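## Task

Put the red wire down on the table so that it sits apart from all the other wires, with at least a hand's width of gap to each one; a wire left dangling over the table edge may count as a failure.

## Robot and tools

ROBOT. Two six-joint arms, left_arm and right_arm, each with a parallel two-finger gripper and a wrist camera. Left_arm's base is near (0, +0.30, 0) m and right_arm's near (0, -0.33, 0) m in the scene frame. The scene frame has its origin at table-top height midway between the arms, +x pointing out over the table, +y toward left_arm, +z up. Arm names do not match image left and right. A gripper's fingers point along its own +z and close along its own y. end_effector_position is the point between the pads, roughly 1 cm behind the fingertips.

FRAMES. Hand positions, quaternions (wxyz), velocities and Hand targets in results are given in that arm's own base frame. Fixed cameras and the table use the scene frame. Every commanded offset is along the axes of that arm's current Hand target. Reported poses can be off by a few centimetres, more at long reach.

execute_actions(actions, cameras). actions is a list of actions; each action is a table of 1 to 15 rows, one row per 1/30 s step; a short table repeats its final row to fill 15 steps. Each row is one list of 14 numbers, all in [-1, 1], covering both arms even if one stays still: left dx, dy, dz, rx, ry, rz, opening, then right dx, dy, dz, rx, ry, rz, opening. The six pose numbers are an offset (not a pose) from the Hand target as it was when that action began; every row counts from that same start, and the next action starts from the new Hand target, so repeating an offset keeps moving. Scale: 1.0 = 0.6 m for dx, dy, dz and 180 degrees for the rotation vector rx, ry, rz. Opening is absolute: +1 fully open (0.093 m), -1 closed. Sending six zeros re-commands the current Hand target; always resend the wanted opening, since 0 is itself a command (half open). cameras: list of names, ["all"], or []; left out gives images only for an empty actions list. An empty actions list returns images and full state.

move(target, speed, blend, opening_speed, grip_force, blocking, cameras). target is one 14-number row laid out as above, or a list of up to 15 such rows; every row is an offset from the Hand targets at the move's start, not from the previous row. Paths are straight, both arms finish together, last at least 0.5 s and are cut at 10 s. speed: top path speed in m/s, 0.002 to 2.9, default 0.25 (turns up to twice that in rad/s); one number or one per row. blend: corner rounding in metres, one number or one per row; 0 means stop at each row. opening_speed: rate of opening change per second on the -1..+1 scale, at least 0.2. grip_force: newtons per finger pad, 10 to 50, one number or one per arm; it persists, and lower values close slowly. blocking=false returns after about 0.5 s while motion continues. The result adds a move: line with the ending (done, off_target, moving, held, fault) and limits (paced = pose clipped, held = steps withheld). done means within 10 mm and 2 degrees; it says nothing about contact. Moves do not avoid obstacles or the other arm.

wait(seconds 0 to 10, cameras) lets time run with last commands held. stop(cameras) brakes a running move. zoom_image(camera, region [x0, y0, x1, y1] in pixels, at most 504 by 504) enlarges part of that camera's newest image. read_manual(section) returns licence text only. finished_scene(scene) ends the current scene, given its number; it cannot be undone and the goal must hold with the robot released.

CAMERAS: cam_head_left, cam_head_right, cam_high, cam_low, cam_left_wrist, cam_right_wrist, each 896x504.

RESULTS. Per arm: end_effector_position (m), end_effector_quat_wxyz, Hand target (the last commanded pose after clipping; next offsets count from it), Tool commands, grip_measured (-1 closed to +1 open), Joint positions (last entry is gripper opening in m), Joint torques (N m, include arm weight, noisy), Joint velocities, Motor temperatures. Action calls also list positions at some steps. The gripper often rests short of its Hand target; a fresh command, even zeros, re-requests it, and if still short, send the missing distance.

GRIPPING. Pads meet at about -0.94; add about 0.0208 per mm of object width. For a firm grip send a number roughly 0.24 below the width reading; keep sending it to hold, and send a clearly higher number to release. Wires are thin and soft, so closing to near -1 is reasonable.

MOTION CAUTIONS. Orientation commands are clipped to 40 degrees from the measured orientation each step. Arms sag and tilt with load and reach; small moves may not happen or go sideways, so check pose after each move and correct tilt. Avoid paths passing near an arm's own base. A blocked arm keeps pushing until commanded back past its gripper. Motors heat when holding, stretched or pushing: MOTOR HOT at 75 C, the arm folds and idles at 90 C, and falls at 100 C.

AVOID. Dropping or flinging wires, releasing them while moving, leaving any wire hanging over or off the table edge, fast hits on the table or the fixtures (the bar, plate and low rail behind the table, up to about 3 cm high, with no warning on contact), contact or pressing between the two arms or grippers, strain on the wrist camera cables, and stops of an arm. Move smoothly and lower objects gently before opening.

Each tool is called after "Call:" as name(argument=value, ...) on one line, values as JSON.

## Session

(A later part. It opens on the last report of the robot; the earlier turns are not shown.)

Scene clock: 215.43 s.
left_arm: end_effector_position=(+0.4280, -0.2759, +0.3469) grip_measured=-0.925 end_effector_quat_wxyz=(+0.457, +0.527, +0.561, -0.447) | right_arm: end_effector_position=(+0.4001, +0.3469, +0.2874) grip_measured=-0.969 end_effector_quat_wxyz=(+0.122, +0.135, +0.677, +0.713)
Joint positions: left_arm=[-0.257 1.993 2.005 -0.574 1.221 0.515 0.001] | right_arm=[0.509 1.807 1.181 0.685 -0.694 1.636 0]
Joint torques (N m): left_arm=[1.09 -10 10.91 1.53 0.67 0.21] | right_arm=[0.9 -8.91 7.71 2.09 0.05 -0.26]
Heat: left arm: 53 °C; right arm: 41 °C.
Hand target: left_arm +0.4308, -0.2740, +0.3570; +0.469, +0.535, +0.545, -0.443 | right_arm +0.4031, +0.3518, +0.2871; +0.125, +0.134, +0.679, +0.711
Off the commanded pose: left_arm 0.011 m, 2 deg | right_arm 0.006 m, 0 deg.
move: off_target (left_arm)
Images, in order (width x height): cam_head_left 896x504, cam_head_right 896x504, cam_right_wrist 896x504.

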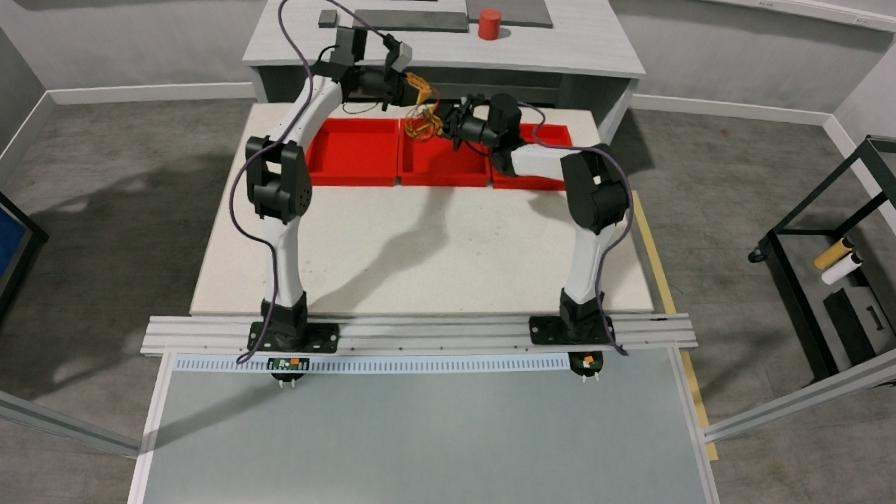

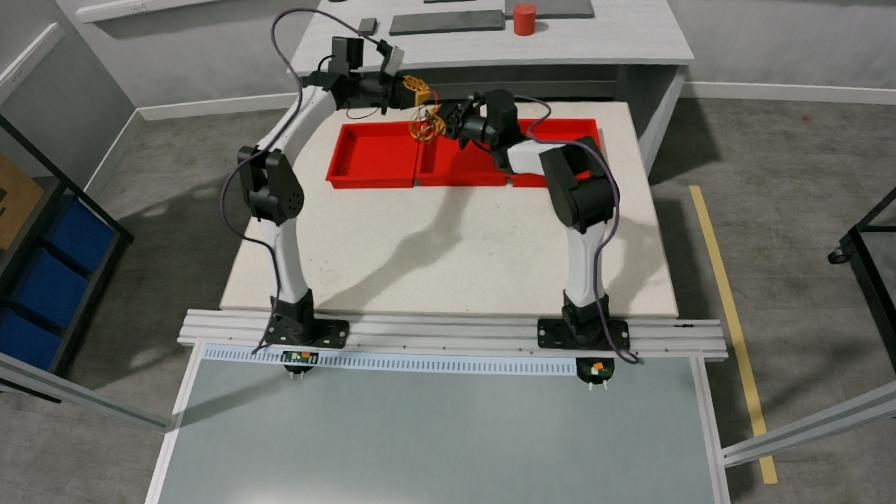

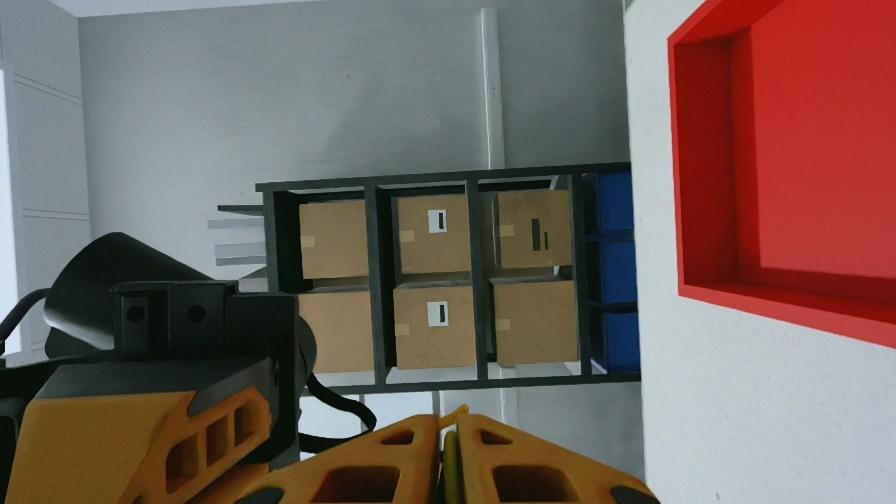

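Call:
move(target=[-0.12,0,-0.1,0,0,0,-0.9336,0,0,0,0,0,0,-1], speed=0.05, cameras=["cam_right_wrist","cam_head_left","cam_low","cam_high"])

Call:
zoom_image(camera="cam_head_left", region=[360, 30, 530, 180])

Call:
zoom_image(camera="cam_high", region=[350, 180, 500, 330])

Scene clock: 226.43 s.
left_arm: end_effector_position=(+0.4297, -0.2319, +0.4272) grip_measured=-0.925 end_effector_quat_wxyz=(+0.470, +0.516, +0.561, -0.445) | right_arm: end_effector_position=(+0.4001, +0.3477, +0.2899) grip_measured=-0.969 end_effector_quat_wxyz=(+0.123, +0.133, +0.676, +0.714)
Joint positions: left_arm=[-0.157 2.26 2.819 -1.191 1.294 0.601 0.001] | right_arm=[0.511 1.807 1.186 0.686 -0.694 1.636 0]
Joint torques (N m): left_arm=[1.5 -10.91 8.73 1.56 0.83 0.08] | right_arm=[0.77 -8.91 7.32 2.07 0.05 -0.26]
Heat: left arm: 53 °C; right arm: 41 °C.
Hand target: left_arm +0.4276, -0.2270, +0.4381; +0.469, +0.535, +0.545, -0.443 | right_arm +0.4031, +0.3518, +0.2871; +0.125, +0.134, +0.679, +0.711
Off the commanded pose: left_arm 0.012 m, 3 deg | right_arm 0.006 m, 0 deg.
move: off_target (left_arm)
Images, in order (width x height): cam_head_left 896x504, cam_high 896x504, cam_low 896x504, cam_right_wrist 896x504.

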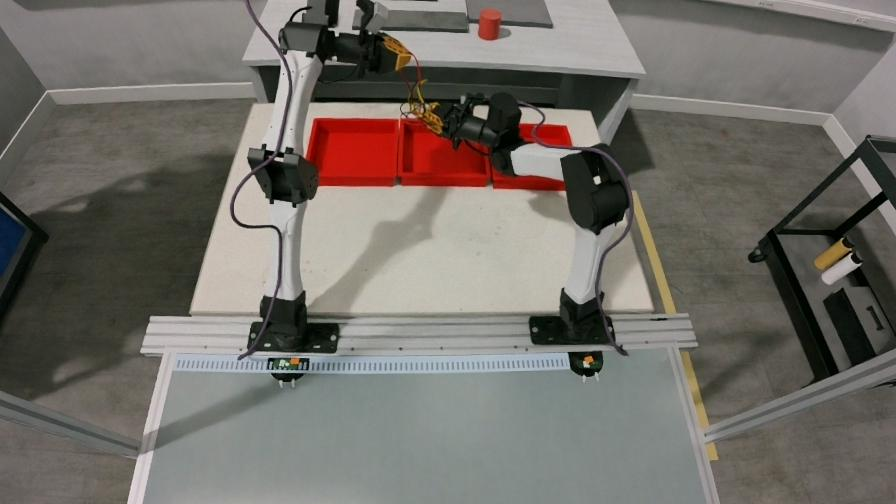

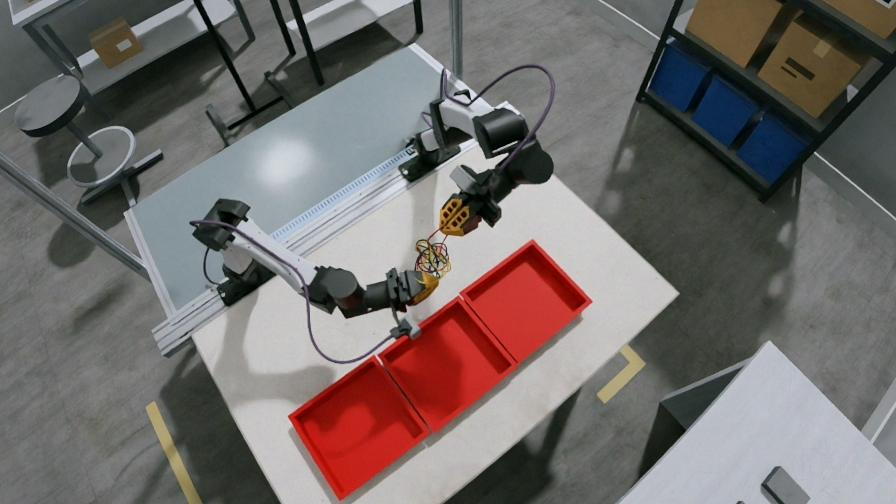

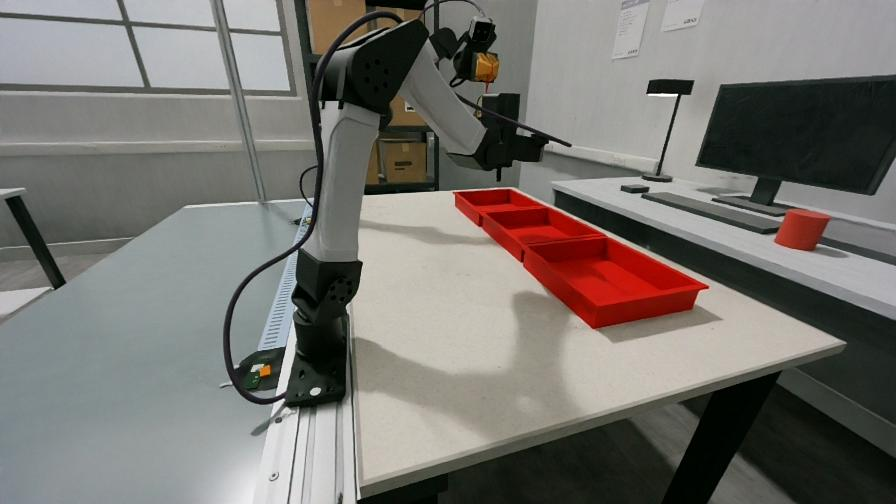

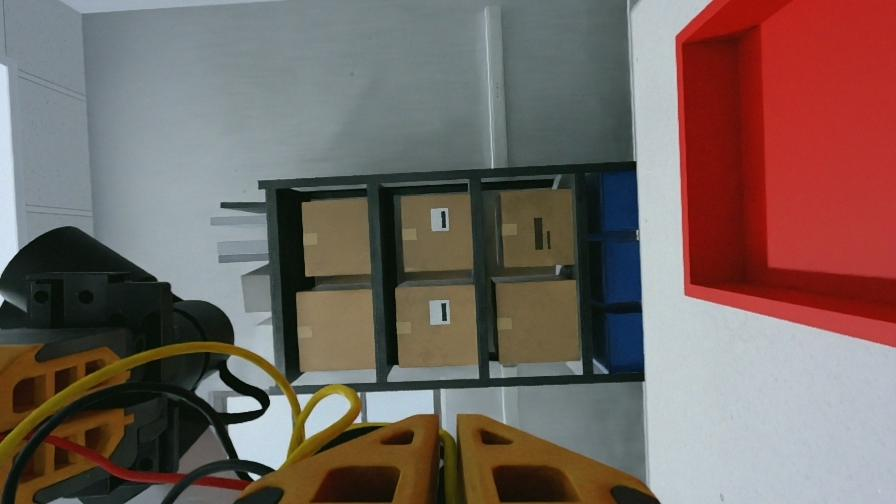

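Scaled by 2.965 from the camera's 896x504 image, which has a finer 1280x720 frame.

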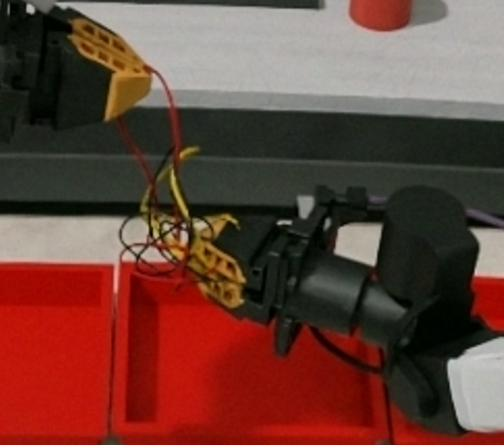

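Scaled by 3.360 from the camera's 896x504 image, which has a finer 1280x720 frame.

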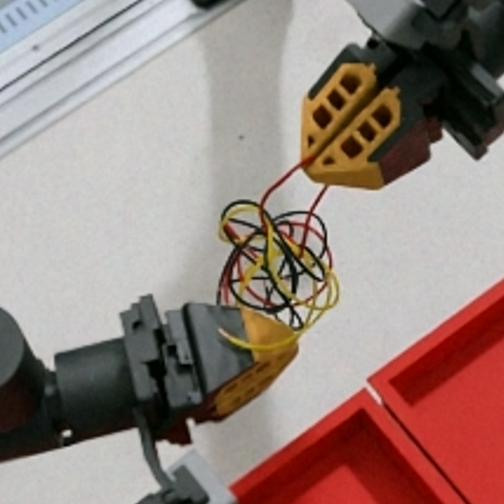

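Call:
move(target=[-0.02,-0.05,-0.2,0,0,0,-0.9336,0.0,-0.03,-0.1,0,0,0,-1], speed=0.05, cameras=["all"])

Call:
zoom_image(camera="cam_head_left", region=[360, 20, 530, 190])

Call:
zoom_image(camera="cam_high", region=[350, 180, 500, 330])

Scene clock: 241.73 s.
left_arm: end_effector_position=(+0.4156, -0.1260, +0.4330) grip_measured=-0.926 end_effector_quat_wxyz=(+0.497, +0.458, +0.585, -0.448) | right_arm: end_effector_position=(+0.3746, +0.3119, +0.2794) grip_measured=-0.969 end_effector_quat_wxyz=(+0.128, +0.102, +0.668, +0.726)
Joint positions: left_arm=[0.1 2.222 2.827 -1.581 1.443 0.903 0.001] | right_arm=[0.445 1.721 0.989 0.857 -0.794 1.637 0]
Joint torques (N m): left_arm=[3.78 -16.79 6.05 1.28 1.25 0.21] | right_arm=[-2.37 -10.92 3.82 1.54 0.03 -0.14]
Heat: left arm: 51 °C; right arm: 42 °C.
Hand target: left_arm +0.3930, -0.1118, +0.4694; +0.469, +0.535, +0.545, -0.442 | right_arm +0.3814, +0.2968, +0.2666; +0.125, +0.134, +0.679, +0.711
Off the commanded pose: left_arm 0.045 m, 10 deg | right_arm 0.021 m, 4 deg.
elbow stopped short (left arm): the move would have taken joint 3 (elbow) straighter than the controller allows.
joint read past its limit (left arm) — joint 4 (wrist pitch), lower limit.
joint sent to its limit (left arm) — joint 4 (wrist pitch), lower limit. The joint targets are off in orientation, not in position.
move: off_target (left_arm, right_arm)

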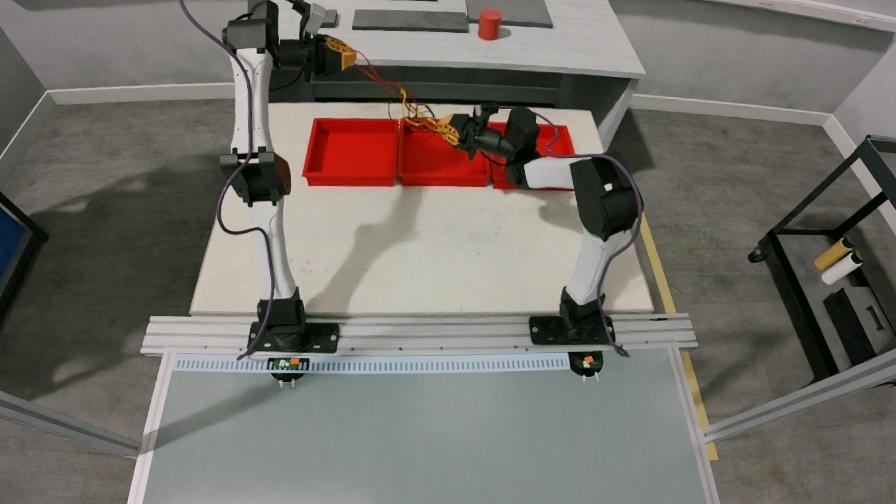

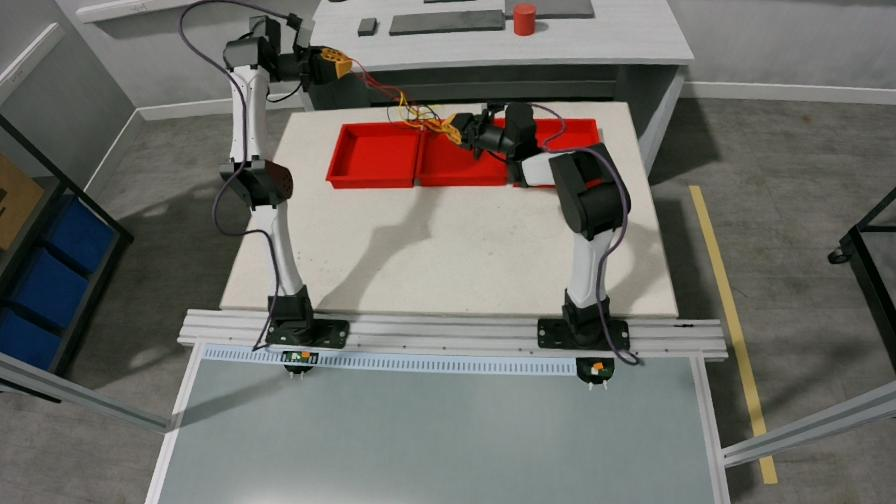

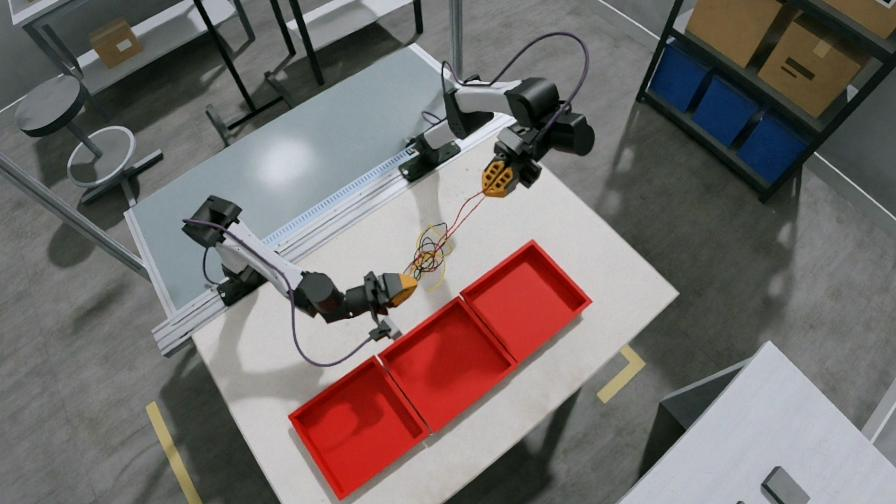

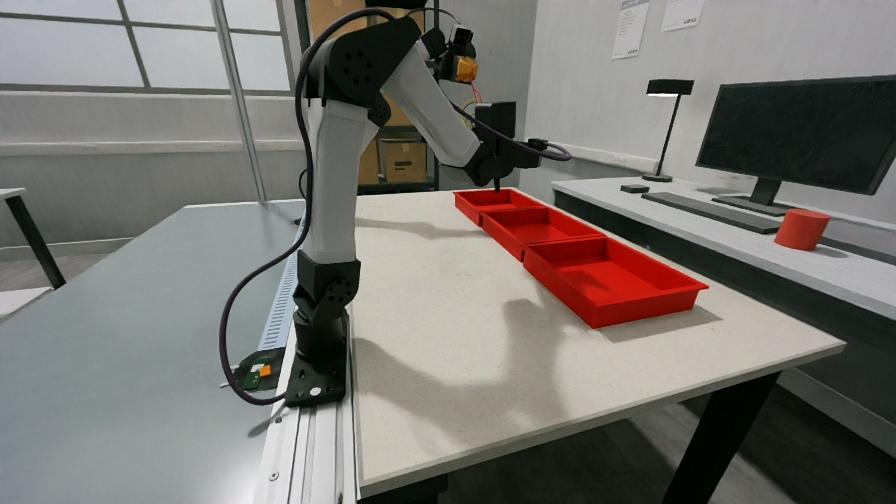

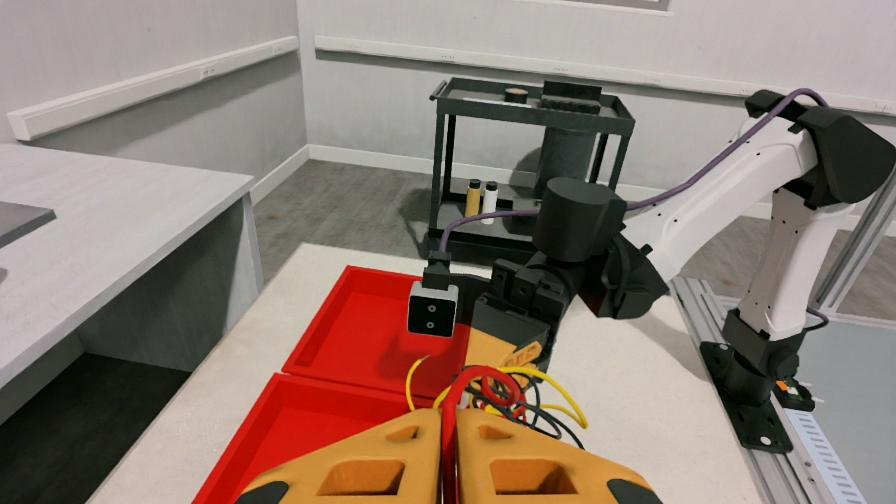

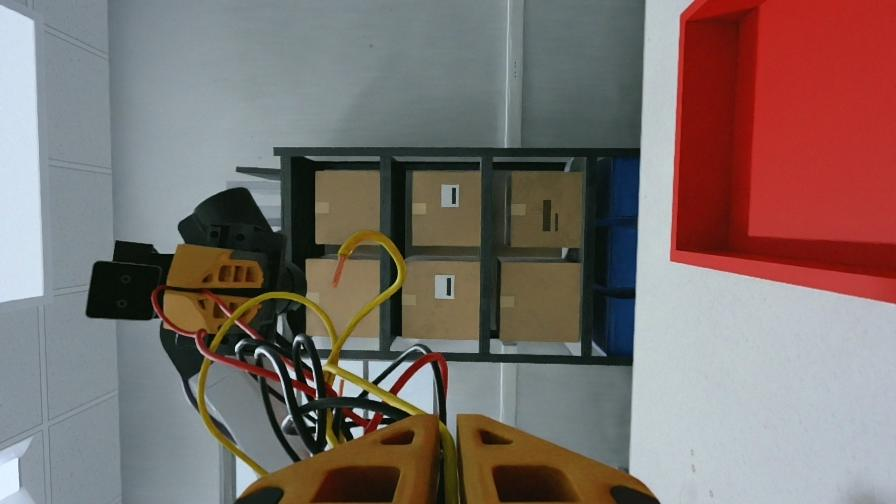

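Scaled by 2.965 from the camera's 896x504 image, which has a finer 1280x720 frame.

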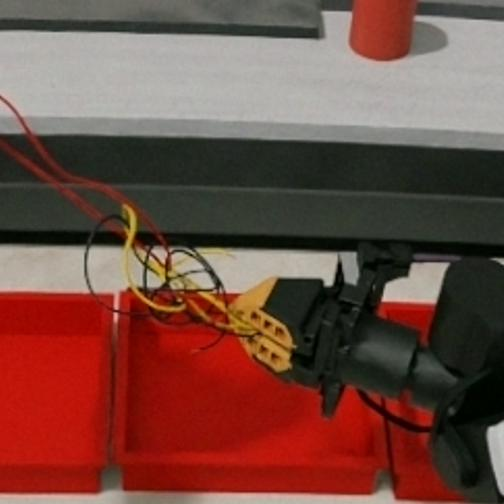

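Scaled by 3.360 from the camera's 896x504 image, which has a finer 1280x720 frame.

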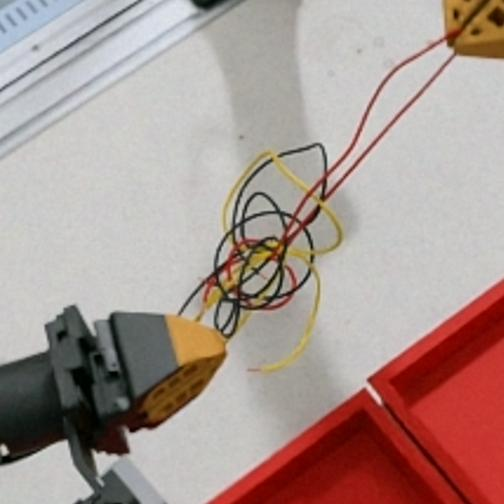

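Call:
zoom_image(camera="cam_right_wrist", region=[150, 200, 520, 504])

Scaled by 1.362 from the camera's 896x504 image, which has a finer 1280x720 frame.

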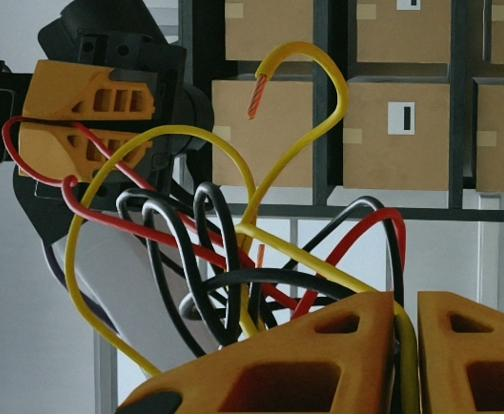

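Call:
zoom_image(camera="cam_left_wrist", region=[380, 280, 640, 460])

Call:
zoom_image(camera="cam_high", region=[390, 230, 460, 300])

Call:
zoom_image(camera="cam_head_left", region=[385, 75, 475, 165])

Call:
zoom_image(camera="cam_head_right", region=[385, 75, 475, 165])

Scaled by 1.938 from the camera's 896x504 image, which has a finer 1280x720 frame.

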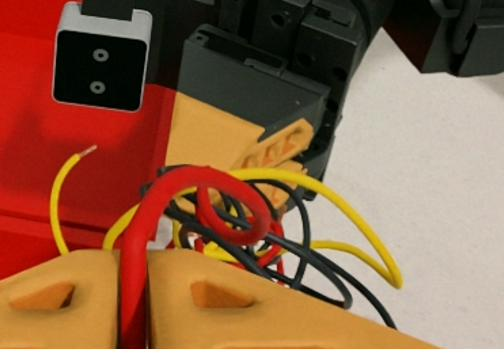

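Scaled by 7.200 from the camera's 896x504 image, which has a finer 1280x720 frame.

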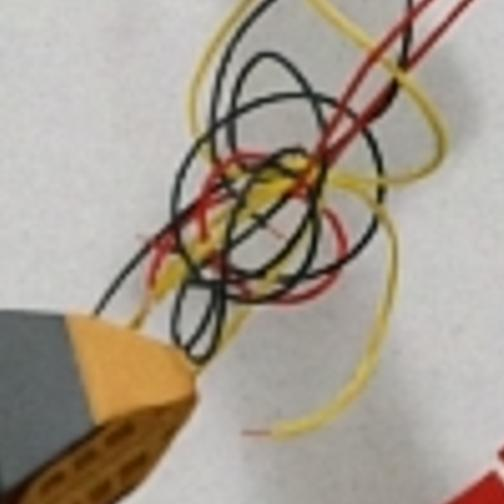

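Scaled by 5.600 from the camera's 896x504 image, which has a finer 1280x720 frame.

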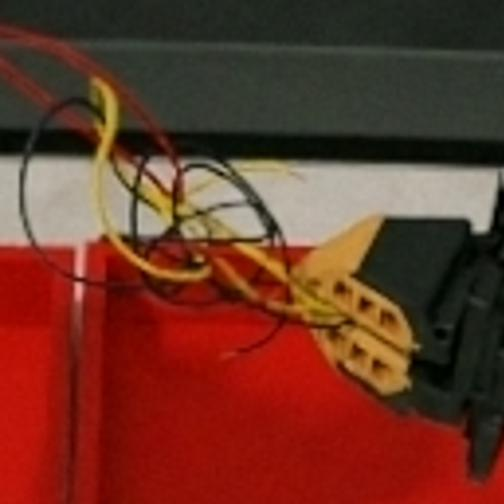

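Scaled by 5.600 from the camera's 896x504 image, which has a finer 1280x720 frame.

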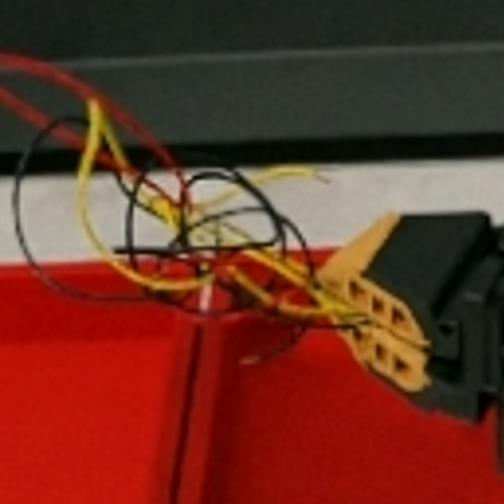

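Call:
move(target=[0.198,-0.055,-0.07,0,0,0,-0.9336,0,-0.17,0,0,0,0,-1], speed=0.06, cameras=["all"])

Call:
zoom_image(camera="cam_right_wrist", region=[100, 200, 520, 504])

Call:
zoom_image(camera="cam_high", region=[390, 170, 510, 300])

Scene clock: 279.97 s.
left_arm: end_effector_position=(+0.3680, -0.0622, +0.3399) grip_measured=-0.926 end_effector_quat_wxyz=(+0.517, +0.444, +0.618, -0.391) | right_arm: end_effector_position=(+0.3702, +0.3113, +0.1910) grip_measured=-0.969 end_effector_quat_wxyz=(+0.129, +0.094, +0.665, +0.729)
Joint positions: left_arm=[0.294 1.834 1.885 -1.584 1.411 1.509 0.001] | right_arm=[0.446 1.952 0.834 1.259 -0.805 1.639 0]
Joint torques (N m): left_arm=[3.37 -13.22 6.15 0.59 0.95 0.26] | right_arm=[-1.46 -7.06 3.07 1.79 0.3 -0.2]
Motor temperatures (°C): left_arm=[29 62 44 36 30 30 28] | right_arm=[31 43 37 39 28 29 29]
Heat: left arm: 62 °C; right arm: 43 °C.
Hand target: left_arm +0.3600, -0.0515, +0.3587; +0.469, +0.535, +0.545, -0.443 | right_arm +0.3810, +0.3016, +0.1648; +0.125, +0.134, +0.678, +0.711
Off the commanded pose: left_arm 0.023 m, 16 deg | right_arm 0.030 m, 5 deg.
joint read past its limit (left arm) — joint 4 (wrist pitch), lower limit.
joint sent to its limit (left arm) — joint 4 (wrist pitch), lower limit. The joint targets are off in orientation, not in position.
move: off_target (left_arm, right_arm)

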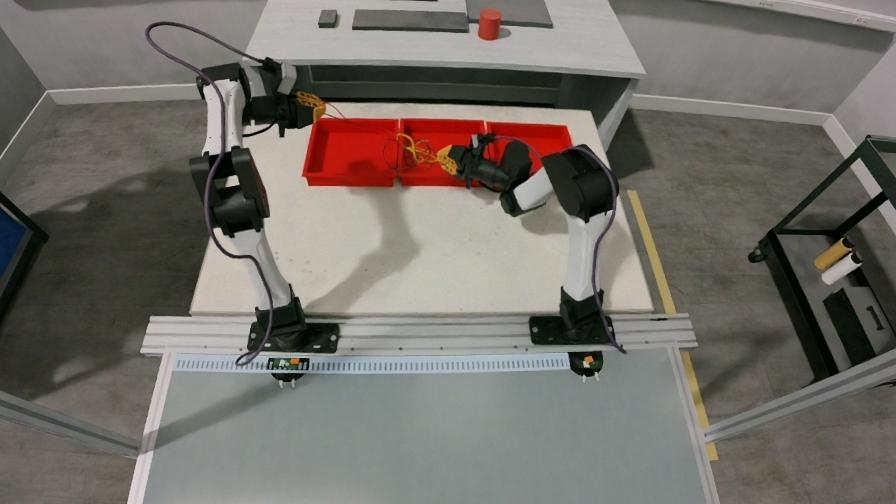

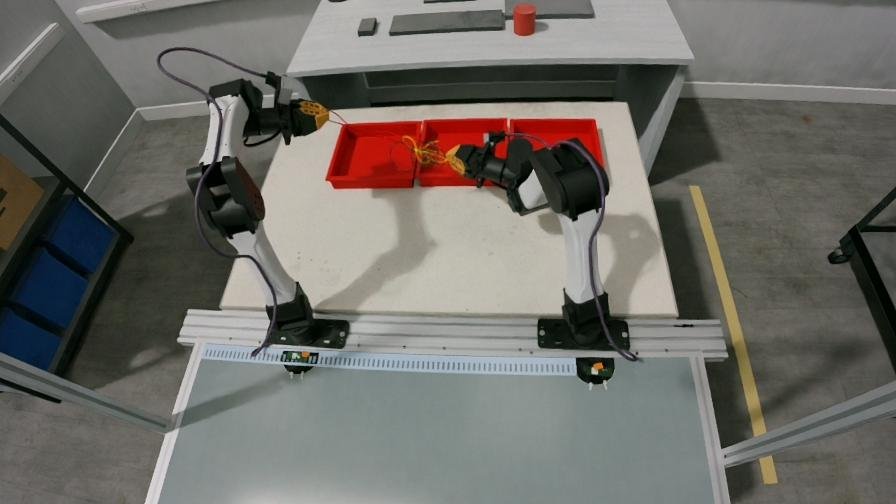

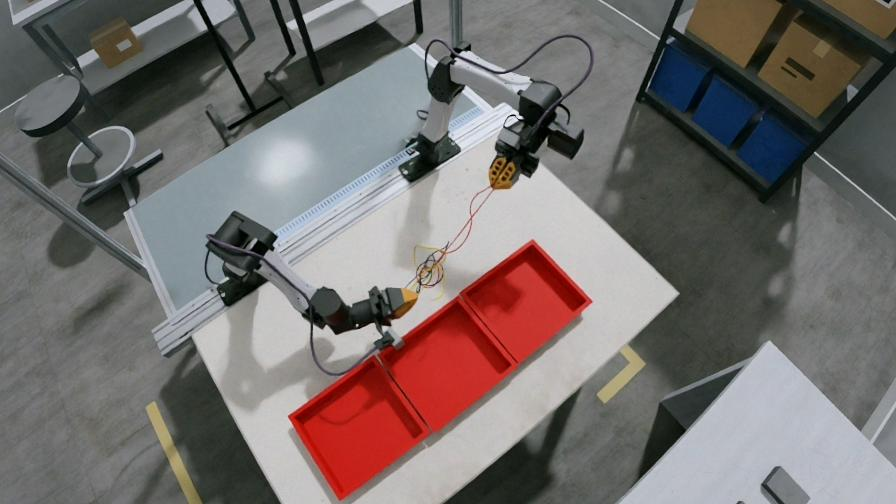

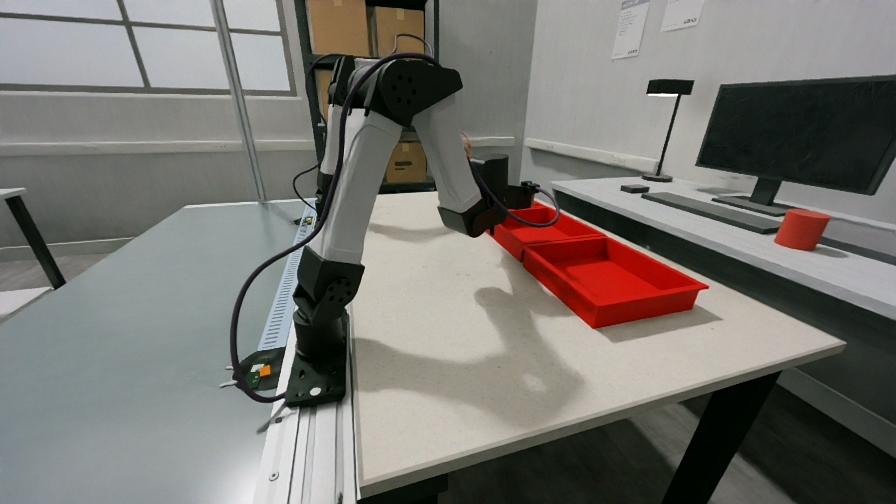

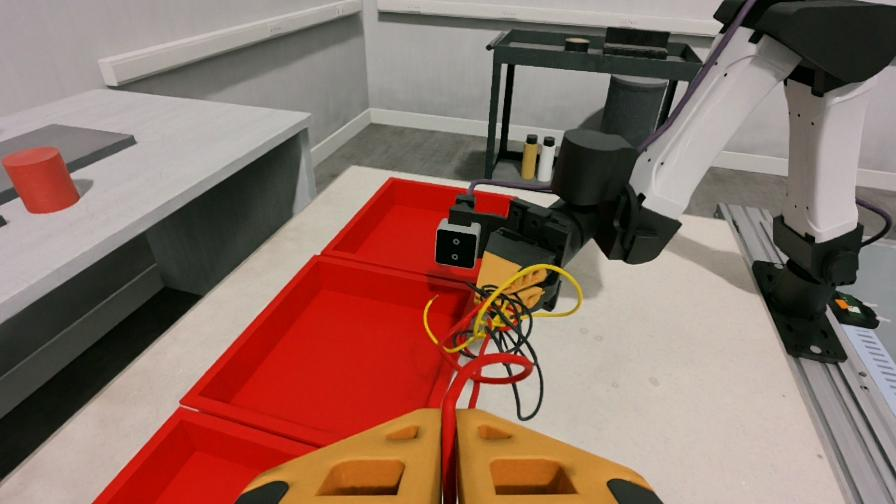

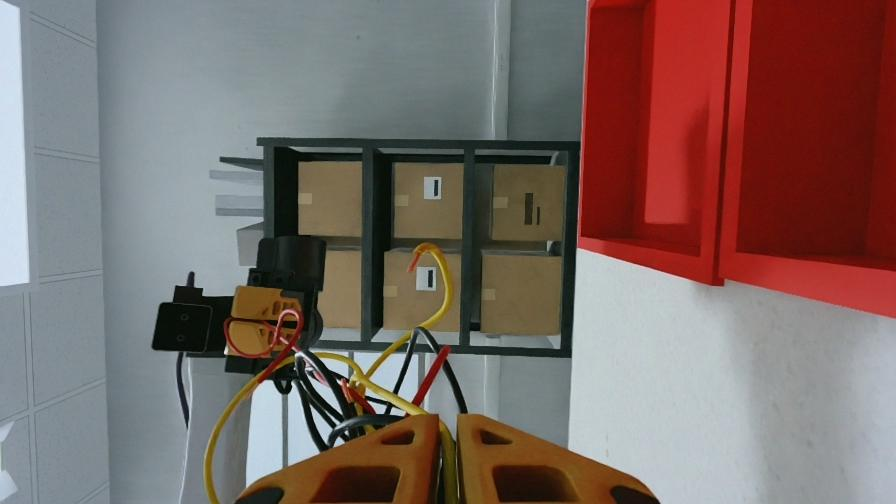

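Scaled by 1.200 from the camera's 896x504 image, which has a finer 1280x720 frame.

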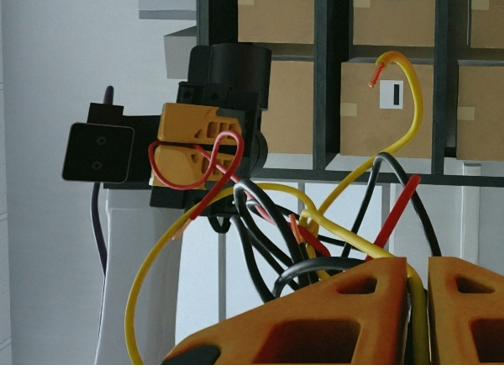

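Scaled by 3.877 from the camera's 896x504 image, which has a finer 1280x720 frame.

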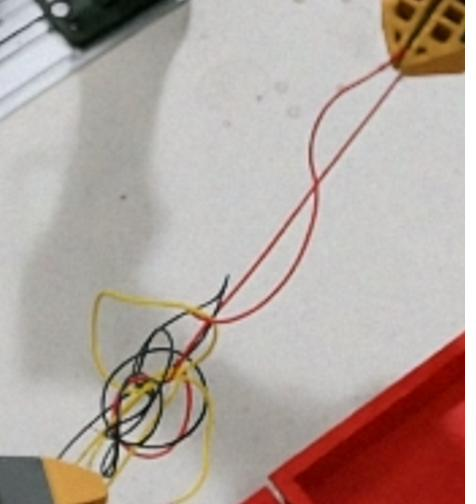

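Call:
move(target=[0,0,0,0,0,0,-0.9336,0,0,-0.14,0,0,0,-1], speed=0.06, cameras=["all"])

Call:
zoom_image(camera="cam_high", region=[390, 170, 510, 310])

Call:
zoom_image(camera="cam_right_wrist", region=[100, 200, 520, 504])

Scene clock: 293.73 s.
left_arm: end_effector_position=(+0.3677, -0.0585, +0.3406) grip_measured=-0.926 end_effector_quat_wxyz=(+0.519, +0.444, +0.620, -0.385) | right_arm: end_effector_position=(+0.3475, +0.2345, +0.1559) grip_measured=-0.970 end_effector_quat_wxyz=(+0.112, +0.123, +0.682, +0.712)
Joint positions: left_arm=[0.305 1.83 1.885 -1.584 1.407 1.511 0.001] | right_arm=[0.253 1.896 0.598 1.369 -0.982 1.653 0]
Joint torques (N m): left_arm=[2.58 -12.86 6.09 0.6 1 0.24] | right_arm=[-1.91 -10.93 2.89 1.95 0.02 -0.11]
Motor temperatures (°C): left_arm=[29 60 44 35 30 30 29] | right_arm=[31 43 36 40 28 29 29]
Heat: left arm: 60 °C; right arm: 43 °C.
Hand target: left_arm +0.3600, -0.0516, +0.3588; +0.469, +0.535, +0.545, -0.443 | right_arm +0.3508, +0.2234, +0.1610; +0.125, +0.134, +0.679, +0.711
Off the commanded pose: left_arm 0.021 m, 16 deg | right_arm 0.013 m, 2 deg.
joint read past its limit (left arm) — joint 4 (wrist pitch), lower limit.
joint sent to its limit (left arm) — joint 4 (wrist pitch), lower limit. The joint targets are off in orientation, not in position.
move: off_target (left_arm, right_arm)

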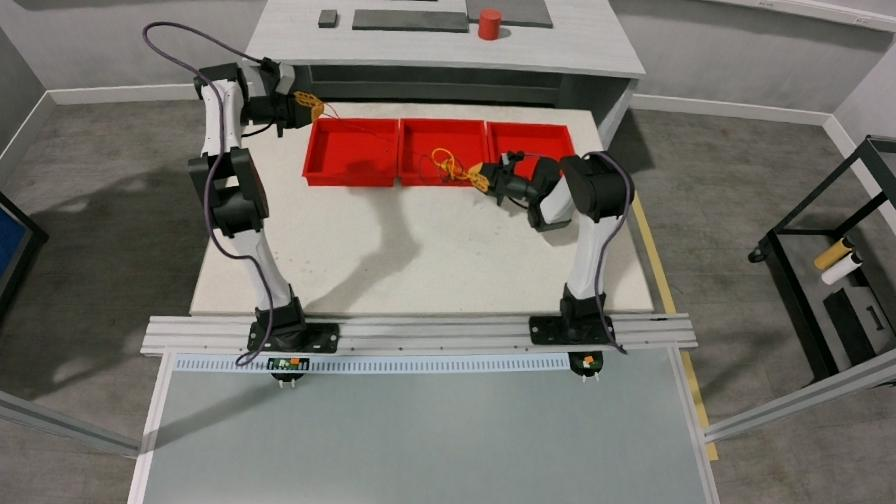

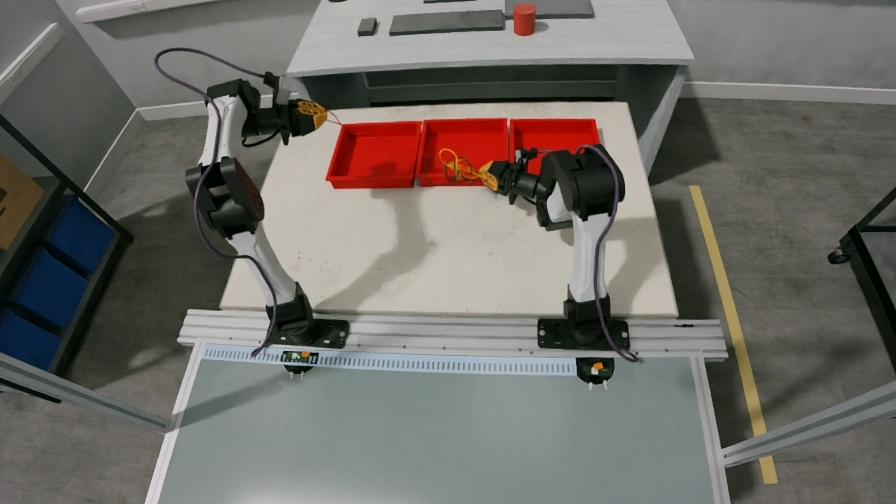

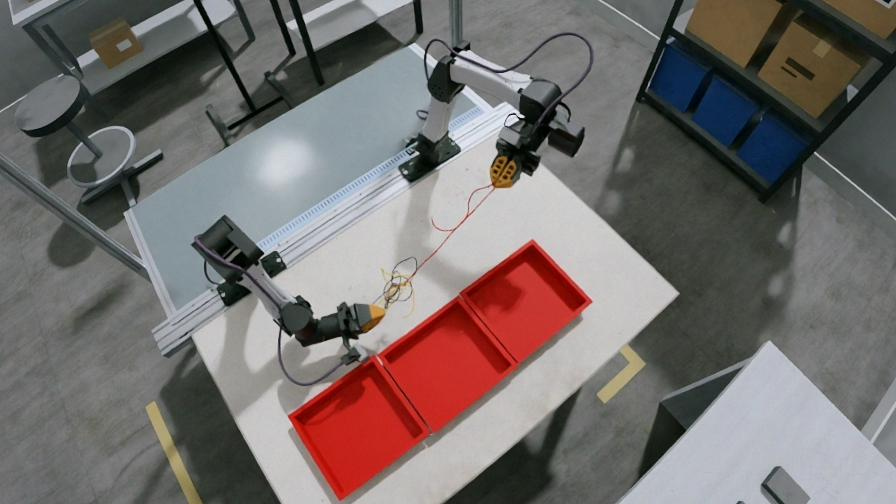

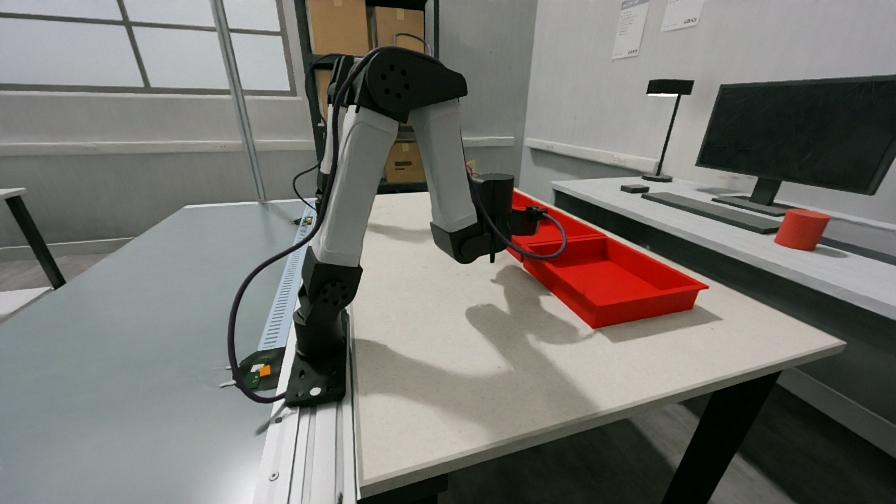

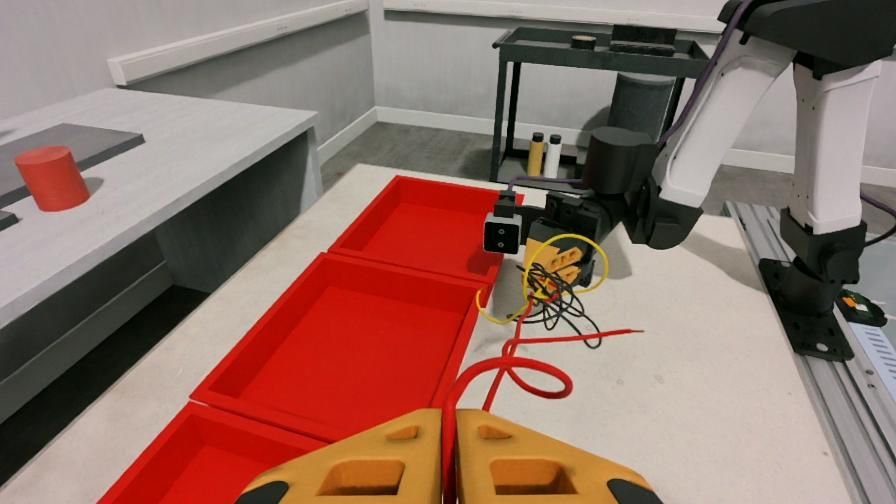

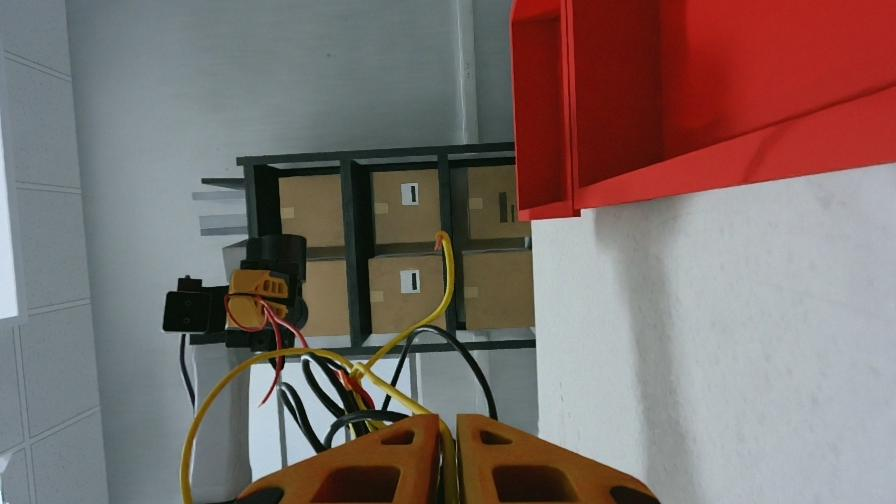

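Scaled by 3.600 from the camera's 896x504 image, which has a finer 1280x720 frame.

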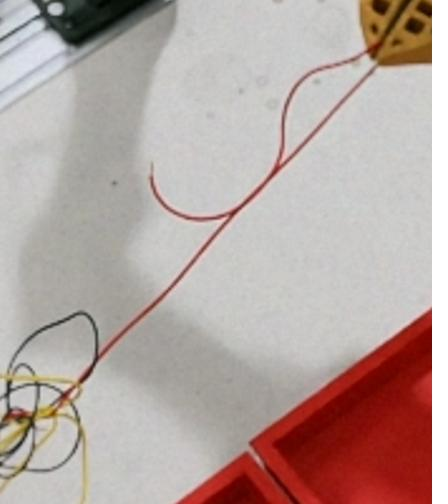

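Scaled by 1.200 from the camera's 896x504 image, which has a finer 1280x720 frame.

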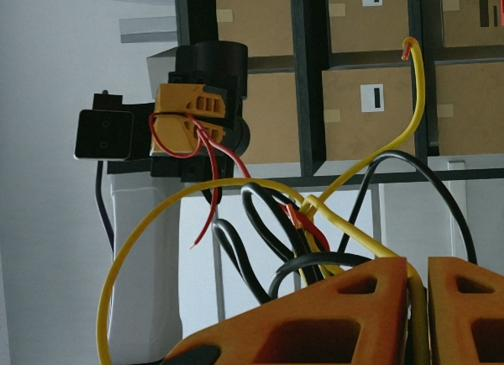

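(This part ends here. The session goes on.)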